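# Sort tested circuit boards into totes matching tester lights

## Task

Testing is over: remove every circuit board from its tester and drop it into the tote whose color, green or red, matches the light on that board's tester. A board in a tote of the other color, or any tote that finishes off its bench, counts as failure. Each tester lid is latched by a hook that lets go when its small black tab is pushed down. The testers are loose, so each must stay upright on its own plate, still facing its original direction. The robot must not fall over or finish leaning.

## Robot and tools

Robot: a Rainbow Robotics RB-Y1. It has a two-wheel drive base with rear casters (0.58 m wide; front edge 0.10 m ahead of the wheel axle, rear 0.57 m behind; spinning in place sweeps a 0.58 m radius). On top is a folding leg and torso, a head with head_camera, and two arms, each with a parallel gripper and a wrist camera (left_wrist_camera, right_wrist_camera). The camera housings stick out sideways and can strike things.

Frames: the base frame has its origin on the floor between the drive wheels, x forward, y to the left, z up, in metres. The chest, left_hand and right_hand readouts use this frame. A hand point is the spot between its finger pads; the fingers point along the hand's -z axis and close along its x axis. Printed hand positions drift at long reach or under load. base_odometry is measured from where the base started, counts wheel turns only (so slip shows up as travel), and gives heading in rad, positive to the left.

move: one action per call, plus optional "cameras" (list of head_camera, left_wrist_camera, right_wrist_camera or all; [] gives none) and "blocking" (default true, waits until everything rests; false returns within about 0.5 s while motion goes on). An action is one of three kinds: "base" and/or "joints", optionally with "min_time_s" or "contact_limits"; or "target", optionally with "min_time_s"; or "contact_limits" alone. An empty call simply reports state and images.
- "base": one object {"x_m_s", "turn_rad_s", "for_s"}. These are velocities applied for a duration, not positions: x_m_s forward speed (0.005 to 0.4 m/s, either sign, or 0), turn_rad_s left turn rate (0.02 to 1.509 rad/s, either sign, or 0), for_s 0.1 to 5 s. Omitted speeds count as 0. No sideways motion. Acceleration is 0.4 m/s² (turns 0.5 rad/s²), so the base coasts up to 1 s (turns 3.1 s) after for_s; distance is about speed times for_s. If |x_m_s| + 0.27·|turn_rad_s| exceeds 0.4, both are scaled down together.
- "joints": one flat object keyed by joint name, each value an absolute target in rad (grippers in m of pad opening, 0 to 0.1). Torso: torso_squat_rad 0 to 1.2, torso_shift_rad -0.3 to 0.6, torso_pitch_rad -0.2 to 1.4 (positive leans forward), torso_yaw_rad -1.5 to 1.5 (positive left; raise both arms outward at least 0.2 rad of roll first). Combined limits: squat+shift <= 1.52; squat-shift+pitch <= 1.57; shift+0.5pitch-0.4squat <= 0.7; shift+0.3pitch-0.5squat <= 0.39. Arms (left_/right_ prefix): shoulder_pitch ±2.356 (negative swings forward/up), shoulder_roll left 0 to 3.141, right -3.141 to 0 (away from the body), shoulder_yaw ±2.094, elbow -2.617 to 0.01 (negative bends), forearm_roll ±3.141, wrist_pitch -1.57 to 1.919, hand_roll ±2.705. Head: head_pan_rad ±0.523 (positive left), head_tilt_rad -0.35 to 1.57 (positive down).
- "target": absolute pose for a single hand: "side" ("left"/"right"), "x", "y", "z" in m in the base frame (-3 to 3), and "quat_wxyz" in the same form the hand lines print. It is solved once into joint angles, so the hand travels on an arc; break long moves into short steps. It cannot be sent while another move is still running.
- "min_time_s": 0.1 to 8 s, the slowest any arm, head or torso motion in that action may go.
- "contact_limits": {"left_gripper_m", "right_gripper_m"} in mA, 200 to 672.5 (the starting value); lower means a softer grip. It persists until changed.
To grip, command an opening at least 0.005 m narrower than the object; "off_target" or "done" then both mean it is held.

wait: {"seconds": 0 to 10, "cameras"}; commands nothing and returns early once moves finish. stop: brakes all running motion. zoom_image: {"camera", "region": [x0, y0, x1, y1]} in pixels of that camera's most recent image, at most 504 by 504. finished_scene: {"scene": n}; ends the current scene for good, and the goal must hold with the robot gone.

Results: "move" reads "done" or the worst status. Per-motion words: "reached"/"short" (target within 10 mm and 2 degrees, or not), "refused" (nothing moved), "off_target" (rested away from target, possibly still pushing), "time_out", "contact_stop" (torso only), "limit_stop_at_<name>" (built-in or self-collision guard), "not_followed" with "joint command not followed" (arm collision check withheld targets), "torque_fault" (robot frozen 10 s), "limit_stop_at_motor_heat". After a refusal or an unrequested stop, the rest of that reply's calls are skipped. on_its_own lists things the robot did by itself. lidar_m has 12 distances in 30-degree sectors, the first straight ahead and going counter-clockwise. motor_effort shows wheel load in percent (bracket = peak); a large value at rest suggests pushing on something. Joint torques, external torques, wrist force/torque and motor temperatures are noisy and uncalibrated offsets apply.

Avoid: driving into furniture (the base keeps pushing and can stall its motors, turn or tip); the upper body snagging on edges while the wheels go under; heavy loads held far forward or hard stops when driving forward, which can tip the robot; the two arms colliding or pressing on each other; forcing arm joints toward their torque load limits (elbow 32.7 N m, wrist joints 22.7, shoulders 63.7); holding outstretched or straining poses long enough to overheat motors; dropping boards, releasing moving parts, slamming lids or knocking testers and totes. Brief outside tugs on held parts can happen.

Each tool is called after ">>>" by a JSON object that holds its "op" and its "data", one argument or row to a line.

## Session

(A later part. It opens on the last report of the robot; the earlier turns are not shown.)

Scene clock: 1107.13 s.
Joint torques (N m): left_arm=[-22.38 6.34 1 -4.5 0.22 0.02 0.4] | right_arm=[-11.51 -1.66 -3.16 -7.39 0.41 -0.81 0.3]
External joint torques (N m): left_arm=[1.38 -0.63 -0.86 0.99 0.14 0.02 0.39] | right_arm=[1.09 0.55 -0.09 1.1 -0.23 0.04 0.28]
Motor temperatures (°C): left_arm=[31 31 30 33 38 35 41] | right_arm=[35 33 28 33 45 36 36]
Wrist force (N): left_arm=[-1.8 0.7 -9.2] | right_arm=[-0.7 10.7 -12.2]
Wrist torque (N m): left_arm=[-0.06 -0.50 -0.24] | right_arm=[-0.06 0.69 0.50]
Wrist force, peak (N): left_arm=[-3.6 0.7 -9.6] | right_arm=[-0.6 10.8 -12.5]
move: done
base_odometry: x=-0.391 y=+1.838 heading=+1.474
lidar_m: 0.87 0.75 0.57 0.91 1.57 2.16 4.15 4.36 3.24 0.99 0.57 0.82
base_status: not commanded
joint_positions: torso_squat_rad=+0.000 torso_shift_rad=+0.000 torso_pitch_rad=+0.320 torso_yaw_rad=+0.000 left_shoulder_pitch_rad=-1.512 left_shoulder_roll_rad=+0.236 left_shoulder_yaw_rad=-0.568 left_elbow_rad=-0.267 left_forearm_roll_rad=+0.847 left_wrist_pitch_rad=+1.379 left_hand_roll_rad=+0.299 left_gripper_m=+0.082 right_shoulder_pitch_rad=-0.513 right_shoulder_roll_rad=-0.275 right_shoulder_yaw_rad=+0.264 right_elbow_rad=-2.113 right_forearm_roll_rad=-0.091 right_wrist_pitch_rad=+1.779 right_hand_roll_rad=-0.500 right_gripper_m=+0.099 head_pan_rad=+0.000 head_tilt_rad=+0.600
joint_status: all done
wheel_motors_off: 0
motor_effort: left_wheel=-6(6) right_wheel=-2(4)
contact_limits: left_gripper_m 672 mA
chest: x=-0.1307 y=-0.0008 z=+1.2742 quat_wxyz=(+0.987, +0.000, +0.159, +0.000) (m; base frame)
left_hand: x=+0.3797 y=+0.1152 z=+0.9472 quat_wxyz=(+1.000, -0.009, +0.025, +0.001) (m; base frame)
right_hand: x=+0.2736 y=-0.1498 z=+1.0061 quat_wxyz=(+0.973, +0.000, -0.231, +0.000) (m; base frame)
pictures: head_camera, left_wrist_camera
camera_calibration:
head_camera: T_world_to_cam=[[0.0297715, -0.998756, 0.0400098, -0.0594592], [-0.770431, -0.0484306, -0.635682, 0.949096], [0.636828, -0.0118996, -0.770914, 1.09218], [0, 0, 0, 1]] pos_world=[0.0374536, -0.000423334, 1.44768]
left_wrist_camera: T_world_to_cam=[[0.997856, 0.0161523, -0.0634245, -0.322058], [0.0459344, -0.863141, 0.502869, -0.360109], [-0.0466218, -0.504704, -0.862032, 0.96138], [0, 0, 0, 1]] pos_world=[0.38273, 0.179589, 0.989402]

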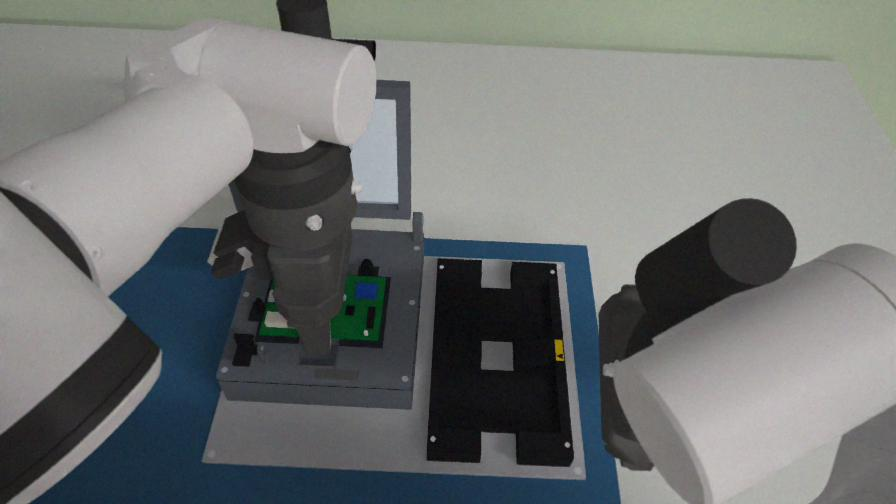

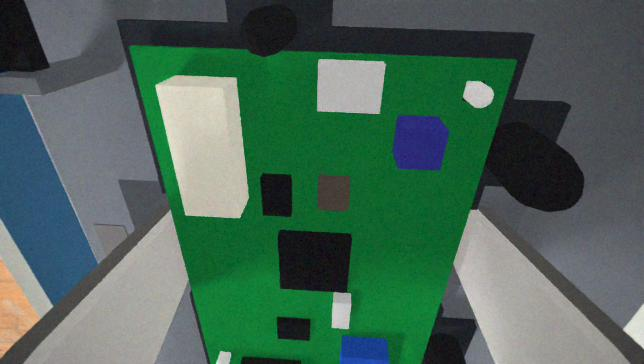

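>>> {"op": "move", "data": {
  "target": {"side":"left","x":0.38,"y":0.115,"z":0.95,"quat_wxyz":[1,0,0,0]},
  "min_time_s": 1.5,
  "cameras": ["left_wrist_camera"]
}}

>>> {"op": "zoom_image", "data": {
  "camera": "left_wrist_camera",
  "region": [90, 0, 560, 364]
}}

Scene clock: 1126.93 s.
Joint torques (N m): left_arm=[-21.5 7.43 2.75 -5.96 0.08 0.14 0.25] | right_arm=[-11.2 -1.78 -3 -7.38 0.44 -0.9 0.32]
External joint torques (N m): left_arm=[1.65 0.88 -1.22 -0.09 0.06 0.22 0.25] | right_arm=[1.41 0.43 0.07 1.11 -0.2 -0.06 0.3]
Motor temperatures (°C): left_arm=[31 31 29 33 38 35 41] | right_arm=[35 33 28 33 45 36 36]
Wrist force (N): left_arm=[-2.2 0.6 -9.6] | right_arm=[-0.8 10.6 -12.0]
Wrist torque (N m): left_arm=[-0.09 -0.49 -0.23] | right_arm=[-0.04 0.66 0.51]
Wrist force, peak (N): left_arm=[-13.5 5.2 -11.4] | right_arm=[-0.5 10.9 -12.5]
move: done
base_odometry: x=-0.391 y=+1.838 heading=+1.474
lidar_m: 0.87 0.75 0.57 0.91 1.58 2.16 4.15 4.37 3.23 0.98 0.57 0.83
base_status: not commanded
joint_positions: torso_squat_rad=+0.000 torso_shift_rad=+0.000 torso_pitch_rad=+0.320 torso_yaw_rad=+0.000 left_shoulder_pitch_rad=-1.375 left_shoulder_roll_rad=+0.321 left_shoulder_yaw_rad=-0.599 left_elbow_rad=-0.620 left_forearm_roll_rad=+0.806 left_wrist_pitch_rad=+1.464 left_hand_roll_rad=+0.454 left_gripper_m=+0.082 right_shoulder_pitch_rad=-0.513 right_shoulder_roll_rad=-0.275 right_shoulder_yaw_rad=+0.264 right_elbow_rad=-2.113 right_forearm_roll_rad=-0.091 right_wrist_pitch_rad=+1.779 right_hand_roll_rad=-0.500 right_gripper_m=+0.099 head_pan_rad=+0.000 head_tilt_rad=+0.600
joint_status: all done
wheel_motors_off: 0
motor_effort: left_wheel=-5(8) right_wheel=+1(3)
contact_limits: left_gripper_m 672 mA
chest: x=-0.1308 y=-0.0007 z=+1.2742 quat_wxyz=(+0.987, +0.000, +0.159, +0.000) (m; base frame)
left_hand: x=+0.3798 y=+0.1149 z=+0.9502 quat_wxyz=(+1.000, +0.000, +0.002, +0.000) (m; base frame)
left_hand_status: reached (checked arc, planned for 1.5 s): 0 mm and 0.2 deg off.
right_hand: x=+0.2736 y=-0.1498 z=+1.0062 quat_wxyz=(+0.973, +0.000, -0.231, +0.000) (m; base frame)
pictures: left_wrist_camera
camera_calibration:
left_wrist_camera: T_world_to_cam=[[0.999748, 0.0151116, -0.0166141, -0.366987], [0.0212993, -0.87258, 0.488006, -0.33732], [-0.00712257, -0.488237, -0.872682, 0.957041], [0, 0, 0, 1]] pos_world=[0.380896, 0.17847, 0.99371]

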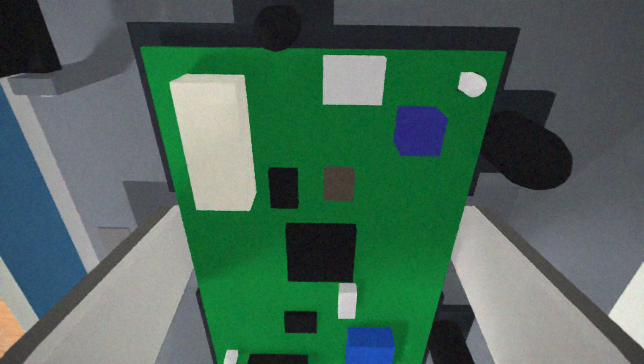

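Scaled by 1.072 from the camera's 644x364 image, which has a finer 920x520 frame.

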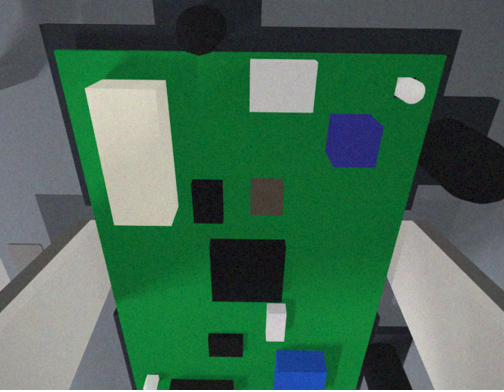

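>>> {"op": "move", "data": {
  "joints": {"left_gripper_m":0.04},
  "cameras": ["left_wrist_camera","head_camera"]
}}

Scene clock: 1130.93 s.
Joint torques (N m): left_arm=[-22.97 7.33 2.95 -5.99 -0.48 -1.68 0.3] | right_arm=[-11.12 -1.67 -2.95 -7.39 0.36 -0.88 0.28]
External joint torques (N m): left_arm=[0.19 0.78 -1.02 -0.12 -0.5 -1.61 0.3] | right_arm=[1.49 0.54 0.13 1.11 -0.28 -0.04 0.25]
Motor temperatures (°C): left_arm=[31 31 29 33 38 35 41] | right_arm=[35 33 28 33 45 36 36]
Wrist force (N): left_arm=[-9.9 0.5 -6.6] | right_arm=[-0.6 10.4 -12.3]
Wrist torque (N m): left_arm=[-0.09 -0.29 -0.34] | right_arm=[-0.03 0.69 0.50]
Wrist force, peak (N): left_arm=[-13.5 0.5 -5.3] | right_arm=[-0.6 10.7 -12.6]
move: off_target
base_odometry: x=-0.391 y=+1.838 heading=+1.474
lidar_m: 0.87 0.75 0.57 0.91 1.57 2.17 4.15 4.37 3.24 0.98 0.57 0.82
base_status: not commanded
joint_positions: torso_squat_rad=+0.000 torso_shift_rad=+0.000 torso_pitch_rad=+0.320 torso_yaw_rad=+0.000 left_shoulder_pitch_rad=-1.375 left_shoulder_roll_rad=+0.321 left_shoulder_yaw_rad=-0.599 left_elbow_rad=-0.620 left_forearm_roll_rad=+0.807 left_wrist_pitch_rad=+1.464 left_hand_roll_rad=+0.454 left_gripper_m=+0.070 right_shoulder_pitch_rad=-0.513 right_shoulder_roll_rad=-0.275 right_shoulder_yaw_rad=+0.264 right_elbow_rad=-2.113 right_forearm_roll_rad=-0.091 right_wrist_pitch_rad=+1.779 right_hand_roll_rad=-0.500 right_gripper_m=+0.099 head_pan_rad=+0.000 head_tilt_rad=+0.600
joint_status: left_gripper_m off_target (ended at +0.070, target +0.040)
wheel_motors_off: 0
motor_effort: left_wheel=-4(7) right_wheel=+0(3)
contact_limits: left_gripper_m 672 mA
chest: x=-0.1308 y=-0.0007 z=+1.2742 quat_wxyz=(+0.987, +0.000, +0.159, +0.000) (m; base frame)
left_hand: x=+0.3795 y=+0.1149 z=+0.9501 quat_wxyz=(+1.000, +0.000, +0.002, +0.000) (m; base frame)
right_hand: x=+0.2735 y=-0.1498 z=+1.0062 quat_wxyz=(+0.973, +0.000, -0.231, +0.000) (m; base frame)
pictures: head_camera, left_wrist_camera
camera_calibration:
head_camera: T_world_to_cam=[[0.0298133, -0.998753, 0.0400342, -0.0594571], [-0.770284, -0.0484811, -0.635855, 0.949233], [0.637003, -0.0118808, -0.77077, 1.09213], [0, 0, 0, 1]] pos_world=[0.0372609, -0.000387679, 1.44774]
left_wrist_camera: T_world_to_cam=[[0.999734, 0.0151966, -0.0173546, -0.366024], [0.0217337, -0.872657, 0.487849, -0.337181], [-0.00773096, -0.488097, -0.872755, 0.957249], [0, 0, 0, 1]] pos_world=[0.380655, 0.178549, 0.993585]

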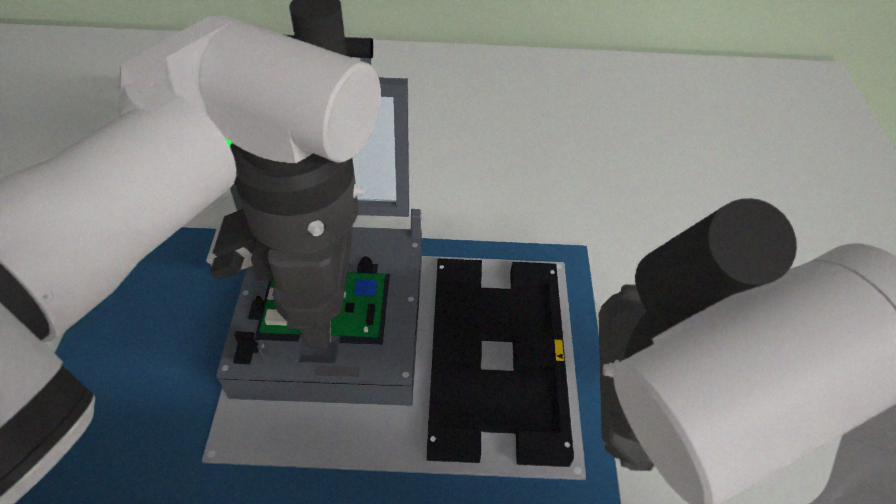

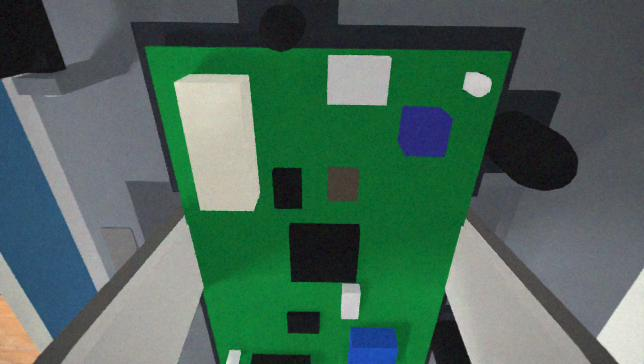

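>>> {"op": "move", "data": {
  "target": {"side":"left","x":0.378,"y":0.115,"z":0.9505,"quat_wxyz":[1,0,0,0]},
  "min_time_s": 1,
  "cameras": []
}}

Scene clock: 1148.90 s.
Joint torques (N m): left_arm=[-20.01 6.59 2.88 -5.52 0.65 0.91 0.46] | right_arm=[-11.2 -1.8 -3.11 -7.36 0.28 -0.97 0.31]
External joint torques (N m): left_arm=[3.02 0.08 -1.32 0.39 0.63 0.98 0.46] | right_arm=[1.4 0.41 -0.03 1.13 -0.36 -0.13 0.29]
Motor temperatures (°C): left_arm=[31 31 29 33 38 35 41] | right_arm=[35 33 28 33 45 36 36]
Wrist force (N): left_arm=[1.9 0.0 -10.1] | right_arm=[-0.6 10.6 -11.9]
Wrist torque (N m): left_arm=[-0.14 -0.53 -0.32] | right_arm=[-0.05 0.70 0.50]
Wrist force, peak (N): left_arm=[-3.6 5.3 -12.0] | right_arm=[-0.4 10.9 -12.3]
move: done
base_odometry: x=-0.391 y=+1.838 heading=+1.474
lidar_m: 0.87 0.75 0.58 0.91 1.56 2.17 4.15 4.37 3.24 0.98 0.57 0.83
base_status: not commanded
joint_positions: torso_squat_rad=+0.000 torso_shift_rad=+0.000 torso_pitch_rad=+0.320 torso_yaw_rad=+0.000 left_shoulder_pitch_rad=-1.359 left_shoulder_roll_rad=+0.332 left_shoulder_yaw_rad=-0.600 left_elbow_rad=-0.662 left_forearm_roll_rad=+0.804 left_wrist_pitch_rad=+1.476 left_hand_roll_rad=+0.471 left_gripper_m=+0.070 right_shoulder_pitch_rad=-0.513 right_shoulder_roll_rad=-0.275 right_shoulder_yaw_rad=+0.264 right_elbow_rad=-2.113 right_forearm_roll_rad=-0.091 right_wrist_pitch_rad=+1.779 right_hand_roll_rad=-0.500 right_gripper_m=+0.099 head_pan_rad=+0.000 head_tilt_rad=+0.600
joint_status: all done
wheel_motors_off: 0
motor_effort: left_wheel=-5(7) right_wheel=-2(3)
contact_limits: left_gripper_m 672 mA
chest: x=-0.1308 y=-0.0007 z=+1.2742 quat_wxyz=(+0.987, +0.000, +0.159, +0.000) (m; base frame)
left_hand: x=+0.3782 y=+0.1148 z=+0.9507 quat_wxyz=(+1.000, +0.000, +0.001, +0.000) (m; base frame)
left_hand_status: reached (checked arc, planned for 1.0 s): 0 mm and 0.1 deg off.
right_hand: x=+0.2736 y=-0.1498 z=+1.0062 quat_wxyz=(+0.973, +0.000, -0.231, +0.000) (m; base frame)
pictures: none
No camera images: "cameras" was empty.

>>> {"op": "move", "data": {
  "target": {"side":"left","x":0.379,"y":0.115,"z":0.958,"quat_wxyz":[0.99899,0.045,0,0]},
  "min_time_s": 1.5,
  "cameras": ["left_wrist_camera"]
}}

Scene clock: 1154.27 s.
Joint torques (N m): left_arm=[-23.21 9.22 1.88 -2.99 -1.74 1.12 0.21] | right_arm=[-11.09 -1.5 -3.2 -7.39 0.38 -0.86 0.33]
External joint torques (N m): left_arm=[0.06 2.88 -2.02 2.61 -1.61 1.12 0.2] | right_arm=[1.51 0.71 -0.13 1.1 -0.26 -0.02 0.3]
Motor temperatures (°C): left_arm=[31 31 29 33 38 35 41] | right_arm=[35 33 28 33 45 36 36]
Wrist force (N): left_arm=[-3.2 -8.0 -13.2] | right_arm=[-0.4 10.8 -12.3]
Wrist torque (N m): left_arm=[-0.12 -0.62 0.00] | right_arm=[-0.06 0.71 0.50]
Wrist force, peak (N): left_arm=[-5.5 -6.9 -14.9] | right_arm=[-0.8 11.0 -12.3]
move: done
base_odometry: x=-0.391 y=+1.838 heading=+1.474
lidar_m: 0.87 0.74 0.58 0.91 1.56 2.16 4.15 4.37 3.24 0.98 0.57 0.82
base_status: not commanded
joint_positions: torso_squat_rad=+0.000 torso_shift_rad=+0.000 torso_pitch_rad=+0.320 torso_yaw_rad=+0.000 left_shoulder_pitch_rad=-1.410 left_shoulder_roll_rad=+0.296 left_shoulder_yaw_rad=-0.644 left_elbow_rad=-0.613 left_forearm_roll_rad=+0.760 left_wrist_pitch_rad=+1.506 left_hand_roll_rad=+0.506 left_gripper_m=+0.070 right_shoulder_pitch_rad=-0.513 right_shoulder_roll_rad=-0.275 right_shoulder_yaw_rad=+0.264 right_elbow_rad=-2.113 right_forearm_roll_rad=-0.091 right_wrist_pitch_rad=+1.779 right_hand_roll_rad=-0.500 right_gripper_m=+0.099 head_pan_rad=+0.000 head_tilt_rad=+0.600
joint_status: all done
wheel_motors_off: 0
motor_effort: left_wheel=-6(7) right_wheel=-2(2)
contact_limits: left_gripper_m 672 mA
chest: x=-0.1307 y=-0.0008 z=+1.2742 quat_wxyz=(+0.987, +0.000, +0.159, +0.000) (m; base frame)
left_hand: x=+0.3788 y=+0.1142 z=+0.9579 quat_wxyz=(+0.999, +0.044, +0.000, +0.000) (m; base frame)
left_hand_status: reached (checked arc, planned for 1.5 s): 1 mm and 0.1 deg off.
right_hand: x=+0.2736 y=-0.1499 z=+1.0061 quat_wxyz=(+0.973, +0.000, -0.231, +0.000) (m; base frame)
pictures: left_wrist_camera
camera_calibration:
left_wrist_camera: T_world_to_cam=[[0.999823, 0.0155619, -0.0106097, -0.371712], [0.0185425, -0.912094, 0.409562, -0.260897], [-0.00330349, -0.409686, -0.91222, 0.990833], [0, 0, 0, 1]] pos_world=[0.379757, 0.173753, 1.00677]

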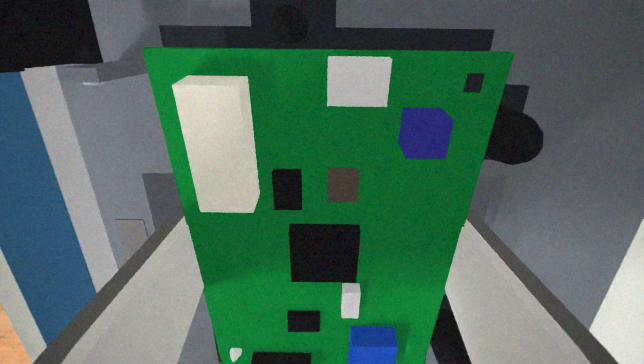

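Left pin free.

>>> {"op": "move", "data": {
  "target": {"side":"left","x":0.379,"y":0.115,"z":0.972,"quat_wxyz":[1,0,0,0]},
  "min_time_s": 1.5,
  "cameras": ["left_wrist_camera"]
}}

Scene clock: 1163.00 s.
Joint torques (N m): left_arm=[-20.94 7.61 5.72 -6.22 0.4 0.24 -0.27] | right_arm=[-11.11 -1.68 -3.26 -7.39 0.32 -0.91 0.28]
External joint torques (N m): left_arm=[2.14 0.95 0.97 -0.26 0.38 0.32 -0.27] | right_arm=[1.5 0.53 -0.18 1.1 -0.33 -0.07 0.25]
Motor temperatures (°C): left_arm=[31 32 29 33 38 35 41] | right_arm=[35 33 28 33 45 36 36]
Wrist force (N): left_arm=[-2.1 0.4 -9.7] | right_arm=[-0.7 10.6 -12.4]
Wrist torque (N m): left_arm=[-0.06 -0.47 -0.24] | right_arm=[-0.06 0.68 0.51]
Wrist force, peak (N): left_arm=[-3.0 -8.2 -13.5] | right_arm=[-0.6 10.9 -12.3]
move: done
base_odometry: x=-0.391 y=+1.838 heading=+1.474
lidar_m: 0.87 0.75 0.58 0.91 1.58 2.16 4.15 4.37 3.24 0.98 0.57 0.82
base_status: not commanded
joint_positions: torso_squat_rad=+0.000 torso_shift_rad=+0.000 torso_pitch_rad=+0.320 torso_yaw_rad=+0.000 left_shoulder_pitch_rad=-1.360 left_shoulder_roll_rad=+0.366 left_shoulder_yaw_rad=-0.590 left_elbow_rad=-0.753 left_forearm_roll_rad=+0.813 left_wrist_pitch_rad=+1.548 left_hand_roll_rad=+0.504 left_gripper_m=+0.070 right_shoulder_pitch_rad=-0.513 right_shoulder_roll_rad=-0.275 right_shoulder_yaw_rad=+0.264 right_elbow_rad=-2.113 right_forearm_roll_rad=-0.091 right_wrist_pitch_rad=+1.779 right_hand_roll_rad=-0.500 right_gripper_m=+0.099 head_pan_rad=+0.000 head_tilt_rad=+0.600
joint_status: all done
wheel_motors_off: 0
motor_effort: left_wheel=-5(7) right_wheel=-2(2)
contact_limits: left_gripper_m 672 mA
chest: x=-0.1307 y=-0.0008 z=+1.2742 quat_wxyz=(+0.987, +0.000, +0.159, +0.000) (m; base frame)
left_hand: x=+0.3789 y=+0.1149 z=+0.9721 quat_wxyz=(+1.000, +0.000, +0.001, +0.000) (m; base frame)
left_hand_status: reached (checked arc, planned for 1.5 s): 0 mm and 0.2 deg off.
right_hand: x=+0.2736 y=-0.1499 z=+1.0062 quat_wxyz=(+0.973, +0.000, -0.231, +0.000) (m; base frame)
pictures: left_wrist_camera
camera_calibration:
left_wrist_camera: T_world_to_cam=[[0.999773, 0.0150126, -0.0151312, -0.367127], [0.0204866, -0.872779, 0.487686, -0.347317], [-0.00588477, -0.487885, -0.872888, 0.975887], [0, 0, 0, 1]] pos_world=[0.379902, 0.178501, 1.01567]

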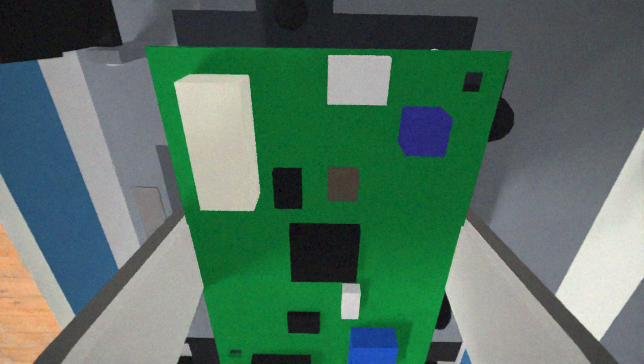

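>>> {"op": "move", "data": {
  "target": {"side":"left","x":0.379,"y":0.115,"z":1.05,"quat_wxyz":[1,0,0,0]},
  "min_time_s": 1.5,
  "cameras": []
}}

>>> {"op": "move", "data": {
  "target": {"side":"left","x":0.33,"y":0.13,"z":1.08,"quat_wxyz":[1,0,0,0]},
  "min_time_s": 1.5,
  "cameras": []
}}

>>> {"op": "move", "data": {
  "joints": {"torso_pitch_rad":0},
  "min_time_s": 2,
  "cameras": ["head_camera"]
}}

>>> {"op": "move", "data": {
  "base": {"x_m_s":-0.35,"for_s":2.6},
  "joints": {"head_tilt_rad":0.7},
  "cameras": ["head_camera"]
}}

Scene clock: 1173.03 s.
Joint torques (N m): left_arm=[-22.56 8.14 7.01 -5.79 0.41 0.15 0.38] | right_arm=[-11.4 -1.89 -2.99 -7.44 0.36 -0.89 0.23]
External joint torques (N m): left_arm=[0.71 0.91 1.08 0 0.39 0.22 0.38] | right_arm=[1.2 0.32 0.08 1.06 -0.28 -0.05 0.21]
Motor temperatures (°C): left_arm=[31 32 29 33 38 35 41] | right_arm=[35 33 28 33 45 36 36]
Wrist force (N): left_arm=[-2.1 0.6 -9.9] | right_arm=[-0.5 10.6 -12.4]
Wrist torque (N m): left_arm=[-0.11 -0.49 -0.22] | right_arm=[-0.04 0.69 0.50]
Wrist force, peak (N): left_arm=[-2.1 0.6 -10.4] | right_arm=[-0.8 10.7 -12.5]
move: done
base_odometry: x=-0.391 y=+1.838 heading=+1.474
lidar_m: 0.87 0.75 0.58 0.91 1.57 2.16 4.15 4.37 3.24 0.98 0.57 0.83
base_status: not commanded
joint_positions: torso_squat_rad=+0.000 torso_shift_rad=+0.000 torso_pitch_rad=+0.320 torso_yaw_rad=+0.000 left_shoulder_pitch_rad=-1.413 left_shoulder_roll_rad=+0.453 left_shoulder_yaw_rad=-0.545 left_elbow_rad=-0.961 left_forearm_roll_rad=+0.865 left_wrist_pitch_rad=+1.760 left_hand_roll_rad=+0.588 left_gripper_m=+0.070 right_shoulder_pitch_rad=-0.513 right_shoulder_roll_rad=-0.275 right_shoulder_yaw_rad=+0.264 right_elbow_rad=-2.113 right_forearm_roll_rad=-0.091 right_wrist_pitch_rad=+1.779 right_hand_roll_rad=-0.500 right_gripper_m=+0.099 head_pan_rad=+0.000 head_tilt_rad=+0.600
joint_status: all done
wheel_motors_off: 0
motor_effort: left_wheel=-6(7) right_wheel=+1(2)
contact_limits: left_gripper_m 672 mA
chest: x=-0.1307 y=-0.0008 z=+1.2742 quat_wxyz=(+0.987, +0.000, +0.159, +0.000) (m; base frame)
left_hand: x=+0.3789 y=+0.1149 z=+1.0499 quat_wxyz=(+1.000, +0.000, +0.000, +0.000) (m; base frame)
left_hand_status: reached (checked arc, planned for 1.5 s): 0 mm and 0.0 deg off.
right_hand: x=+0.2736 y=-0.1499 z=+1.0062 quat_wxyz=(+0.973, +0.000, -0.231, +0.000) (m; base frame)
pictures: none
No camera images: "cameras" was empty.

Scene clock: 1174.87 s.
Joint torques (N m): left_arm=[-19.36 8.15 6.66 -4.88 0.33 0.14 0.28] | right_arm=[-11.43 -1.56 -3.12 -7.36 0.33 -0.92 0.32]
External joint torques (N m): left_arm=[1.71 0.91 -1.32 -0.16 0.3 0.2 0.28] | right_arm=[1.17 0.65 -0.05 1.13 -0.32 -0.08 0.29]
Motor temperatures (°C): left_arm=[31 32 29 33 38 35 41] | right_arm=[35 33 28 33 45 36 36]
Wrist force (N): left_arm=[-2.0 0.4 -10.0] | right_arm=[-0.7 10.5 -12.1]
Wrist torque (N m): left_arm=[-0.08 -0.48 -0.25] | right_arm=[-0.03 0.70 0.49]
Wrist force, peak (N): left_arm=[-2.0 0.8 -10.5] | right_arm=[-0.5 10.9 -12.4]
move: done
base_odometry: x=-0.391 y=+1.838 heading=+1.474
lidar_m: 0.87 0.74 0.58 0.90 1.58 2.16 4.15 4.36 3.24 0.97 0.56 0.83
base_status: not commanded
joint_positions: torso_squat_rad=+0.000 torso_shift_rad=+0.000 torso_pitch_rad=+0.320 torso_yaw_rad=+0.000 left_shoulder_pitch_rad=-1.299 left_shoulder_roll_rad=+0.623 left_shoulder_yaw_rad=-0.571 left_elbow_rad=-1.401 left_forearm_roll_rad=+1.022 left_wrist_pitch_rad=+1.903 left_hand_roll_rad=+0.808 left_gripper_m=+0.070 right_shoulder_pitch_rad=-0.513 right_shoulder_roll_rad=-0.275 right_shoulder_yaw_rad=+0.264 right_elbow_rad=-2.113 right_forearm_roll_rad=-0.091 right_wrist_pitch_rad=+1.779 right_hand_roll_rad=-0.500 right_gripper_m=+0.099 head_pan_rad=+0.000 head_tilt_rad=+0.600
joint_status: all done
wheel_motors_off: 0
motor_effort: left_wheel=-5(7) right_wheel=+0(3)
contact_limits: left_gripper_m 672 mA
chest: x=-0.1307 y=-0.0008 z=+1.2742 quat_wxyz=(+0.987, +0.000, +0.159, +0.000) (m; base frame)
left_hand: x=+0.3298 y=+0.1298 z=+1.0802 quat_wxyz=(+1.000, +0.000, +0.002, +0.000) (m; base frame)
left_hand_status: reached (checked arc, planned for 1.5 s): 0 mm and 0.2 deg off.
right_hand: x=+0.2736 y=-0.1499 z=+1.0062 quat_wxyz=(+0.973, +0.000, -0.231, +0.000) (m; base frame)
pictures: none
No camera images: "cameras" was empty.

Scene clock: 1177.17 s.
Joint torques (N m): left_arm=[-20.48 8.45 7.2 -3.35 -0.04 -0.26 0.3] | right_arm=[-14.92 -2.31 -4.09 -5.87 0.58 -1.39 0.29]
External joint torques (N m): left_arm=[1.52 0.79 -1.15 -0.27 0.37 0.22 0.32] | right_arm=[1.85 0.65 0.01 1.2 -0.25 -0.09 0.25]
Motor temperatures (°C): left_arm=[31 32 29 33 38 35 41] | right_arm=[35 33 28 33 45 36 36]
Wrist force (N): left_arm=[-4.2 0.5 -9.7] | right_arm=[-2.3 10.7 -11.3]
Wrist torque (N m): left_arm=[-0.08 -0.59 -0.24] | right_arm=[-0.06 0.61 0.46]
Wrist force, peak (N): left_arm=[-4.1 0.5 -9.9] | right_arm=[-0.7 10.7 -12.4]
move: done
base_odometry: x=-0.391 y=+1.838 heading=+1.474
lidar_m: 0.87 0.75 0.57 0.91 1.58 2.17 4.16 4.37 3.24 0.97 0.58 0.82
base_status: not commanded
joint_positions: torso_squat_rad=+0.000 torso_shift_rad=+0.000 torso_pitch_rad=+0.000 torso_yaw_rad=+0.000 left_shoulder_pitch_rad=-1.299 left_shoulder_roll_rad=+0.623 left_shoulder_yaw_rad=-0.571 left_elbow_rad=-1.401 left_forearm_roll_rad=+1.022 left_wrist_pitch_rad=+1.903 left_hand_roll_rad=+0.808 left_gripper_m=+0.070 right_shoulder_pitch_rad=-0.513 right_shoulder_roll_rad=-0.275 right_shoulder_yaw_rad=+0.264 right_elbow_rad=-2.113 right_forearm_roll_rad=-0.091 right_wrist_pitch_rad=+1.779 right_hand_roll_rad=-0.500 right_gripper_m=+0.099 head_pan_rad=+0.000 head_tilt_rad=+0.600
joint_status: all done
wheel_motors_off: 0
motor_effort: left_wheel=-5(7) right_wheel=+0(2)
contact_limits: left_gripper_m 672 mA
chest: x=-0.2281 y=-0.0008 z=+1.2899 quat_wxyz=(+1.000, +0.000, +0.000, +0.000) (m; base frame)
left_hand: x=+0.2702 y=+0.1297 z=+1.2506 quat_wxyz=(+0.987, +0.000, -0.158, -0.001) (m; base frame)
right_hand: x=+0.2400 y=-0.1500 z=+1.1627 quat_wxyz=(+0.924, +0.000, -0.383, +0.000) (m; base frame)
pictures: head_camera
camera_calibration:
head_camera: T_world_to_cam=[[0.0154323, -0.998761, 0.0473099, -0.0698907], [-0.531292, -0.0482742, -0.845812, 1.20964], [0.847048, -0.0120825, -0.531379, 0.905267], [0, 0, 0, 1]] pos_world=[-0.123054, -0.000471717, 1.50748]

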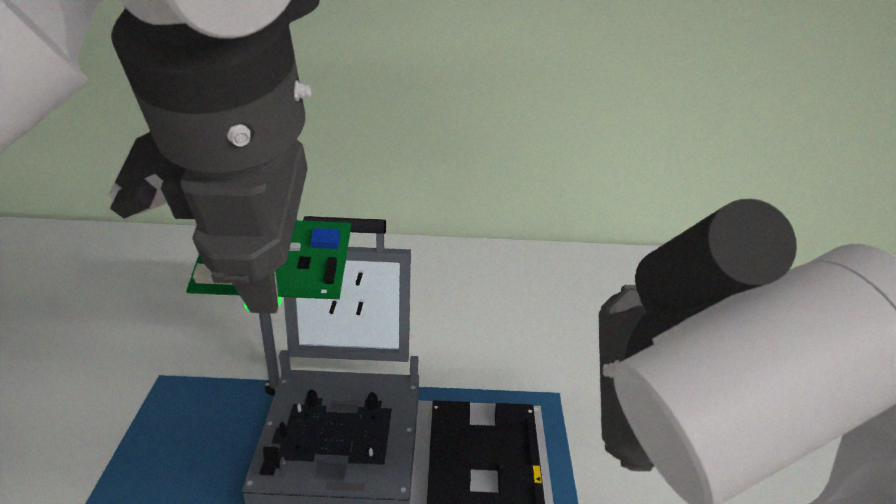

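Scene clock: 1181.23 s.
Joint torques (N m): left_arm=[-20.6 8.3 7.36 -3.06 -0.22 -0.28 0.25] | right_arm=[-15.28 -2.64 -4.14 -6.05 0.54 -1.3 0.28]
External joint torques (N m): left_arm=[1.4 0.65 -1 0.02 0.19 0.2 0.27] | right_arm=[1.49 0.33 -0.04 1.02 -0.3 0 0.24]
Motor temperatures (°C): left_arm=[31 32 29 33 38 35 41] | right_arm=[35 33 28 33 45 36 36]
Wrist force (N): left_arm=[-4.1 0.5 -9.7] | right_arm=[-2.5 10.5 -11.1]
Wrist torque (N m): left_arm=[-0.10 -0.60 -0.25] | right_arm=[-0.05 0.57 0.48]
Wrist force, peak (N): left_arm=[-4.1 0.7 -9.9] | right_arm=[-2.1 10.9 -11.4]
move: done
base_odometry: x=-0.479 y=+0.933 heading=+1.474
lidar_m: 1.78 1.25 1.58 1.51 1.58 2.18 3.24 3.38 3.23 3.12 1.51 1.22
base_status: done (sent for 2.6 of 2.6 s)
joint_positions: torso_squat_rad=+0.000 torso_shift_rad=+0.000 torso_pitch_rad=+0.000 torso_yaw_rad=+0.000 left_shoulder_pitch_rad=-1.299 left_shoulder_roll_rad=+0.623 left_shoulder_yaw_rad=-0.571 left_elbow_rad=-1.401 left_forearm_roll_rad=+1.022 left_wrist_pitch_rad=+1.903 left_hand_roll_rad=+0.808 left_gripper_m=+0.070 right_shoulder_pitch_rad=-0.513 right_shoulder_roll_rad=-0.275 right_shoulder_yaw_rad=+0.264 right_elbow_rad=-2.113 right_forearm_roll_rad=-0.091 right_wrist_pitch_rad=+1.779 right_hand_roll_rad=-0.500 right_gripper_m=+0.099 head_pan_rad=+0.000 head_tilt_rad=+0.700
joint_status: all done
wheel_motors_off: 0
motor_effort: left_wheel=+7(25) right_wheel=-5(28)
contact_limits: left_gripper_m 672 mA
chest: x=-0.2281 y=-0.0008 z=+1.2899 quat_wxyz=(+1.000, +0.000, +0.000, +0.000) (m; base frame)
left_hand: x=+0.2702 y=+0.1297 z=+1.2505 quat_wxyz=(+0.988, +0.000, -0.158, -0.001) (m; base frame)
right_hand: x=+0.2400 y=-0.1500 z=+1.1627 quat_wxyz=(+0.924, +0.000, -0.383, +0.000) (m; base frame)
pictures: head_camera
camera_calibration:
head_camera: T_world_to_cam=[[0.020172, -0.998759, 0.0455307, -0.0662549], [-0.613046, -0.0483303, -0.788568, 1.10751], [0.78979, -0.0120054, -0.61326, 1.01545], [0, 0, 0, 1]] pos_world=[-0.1217, -0.000455406, 1.4991]

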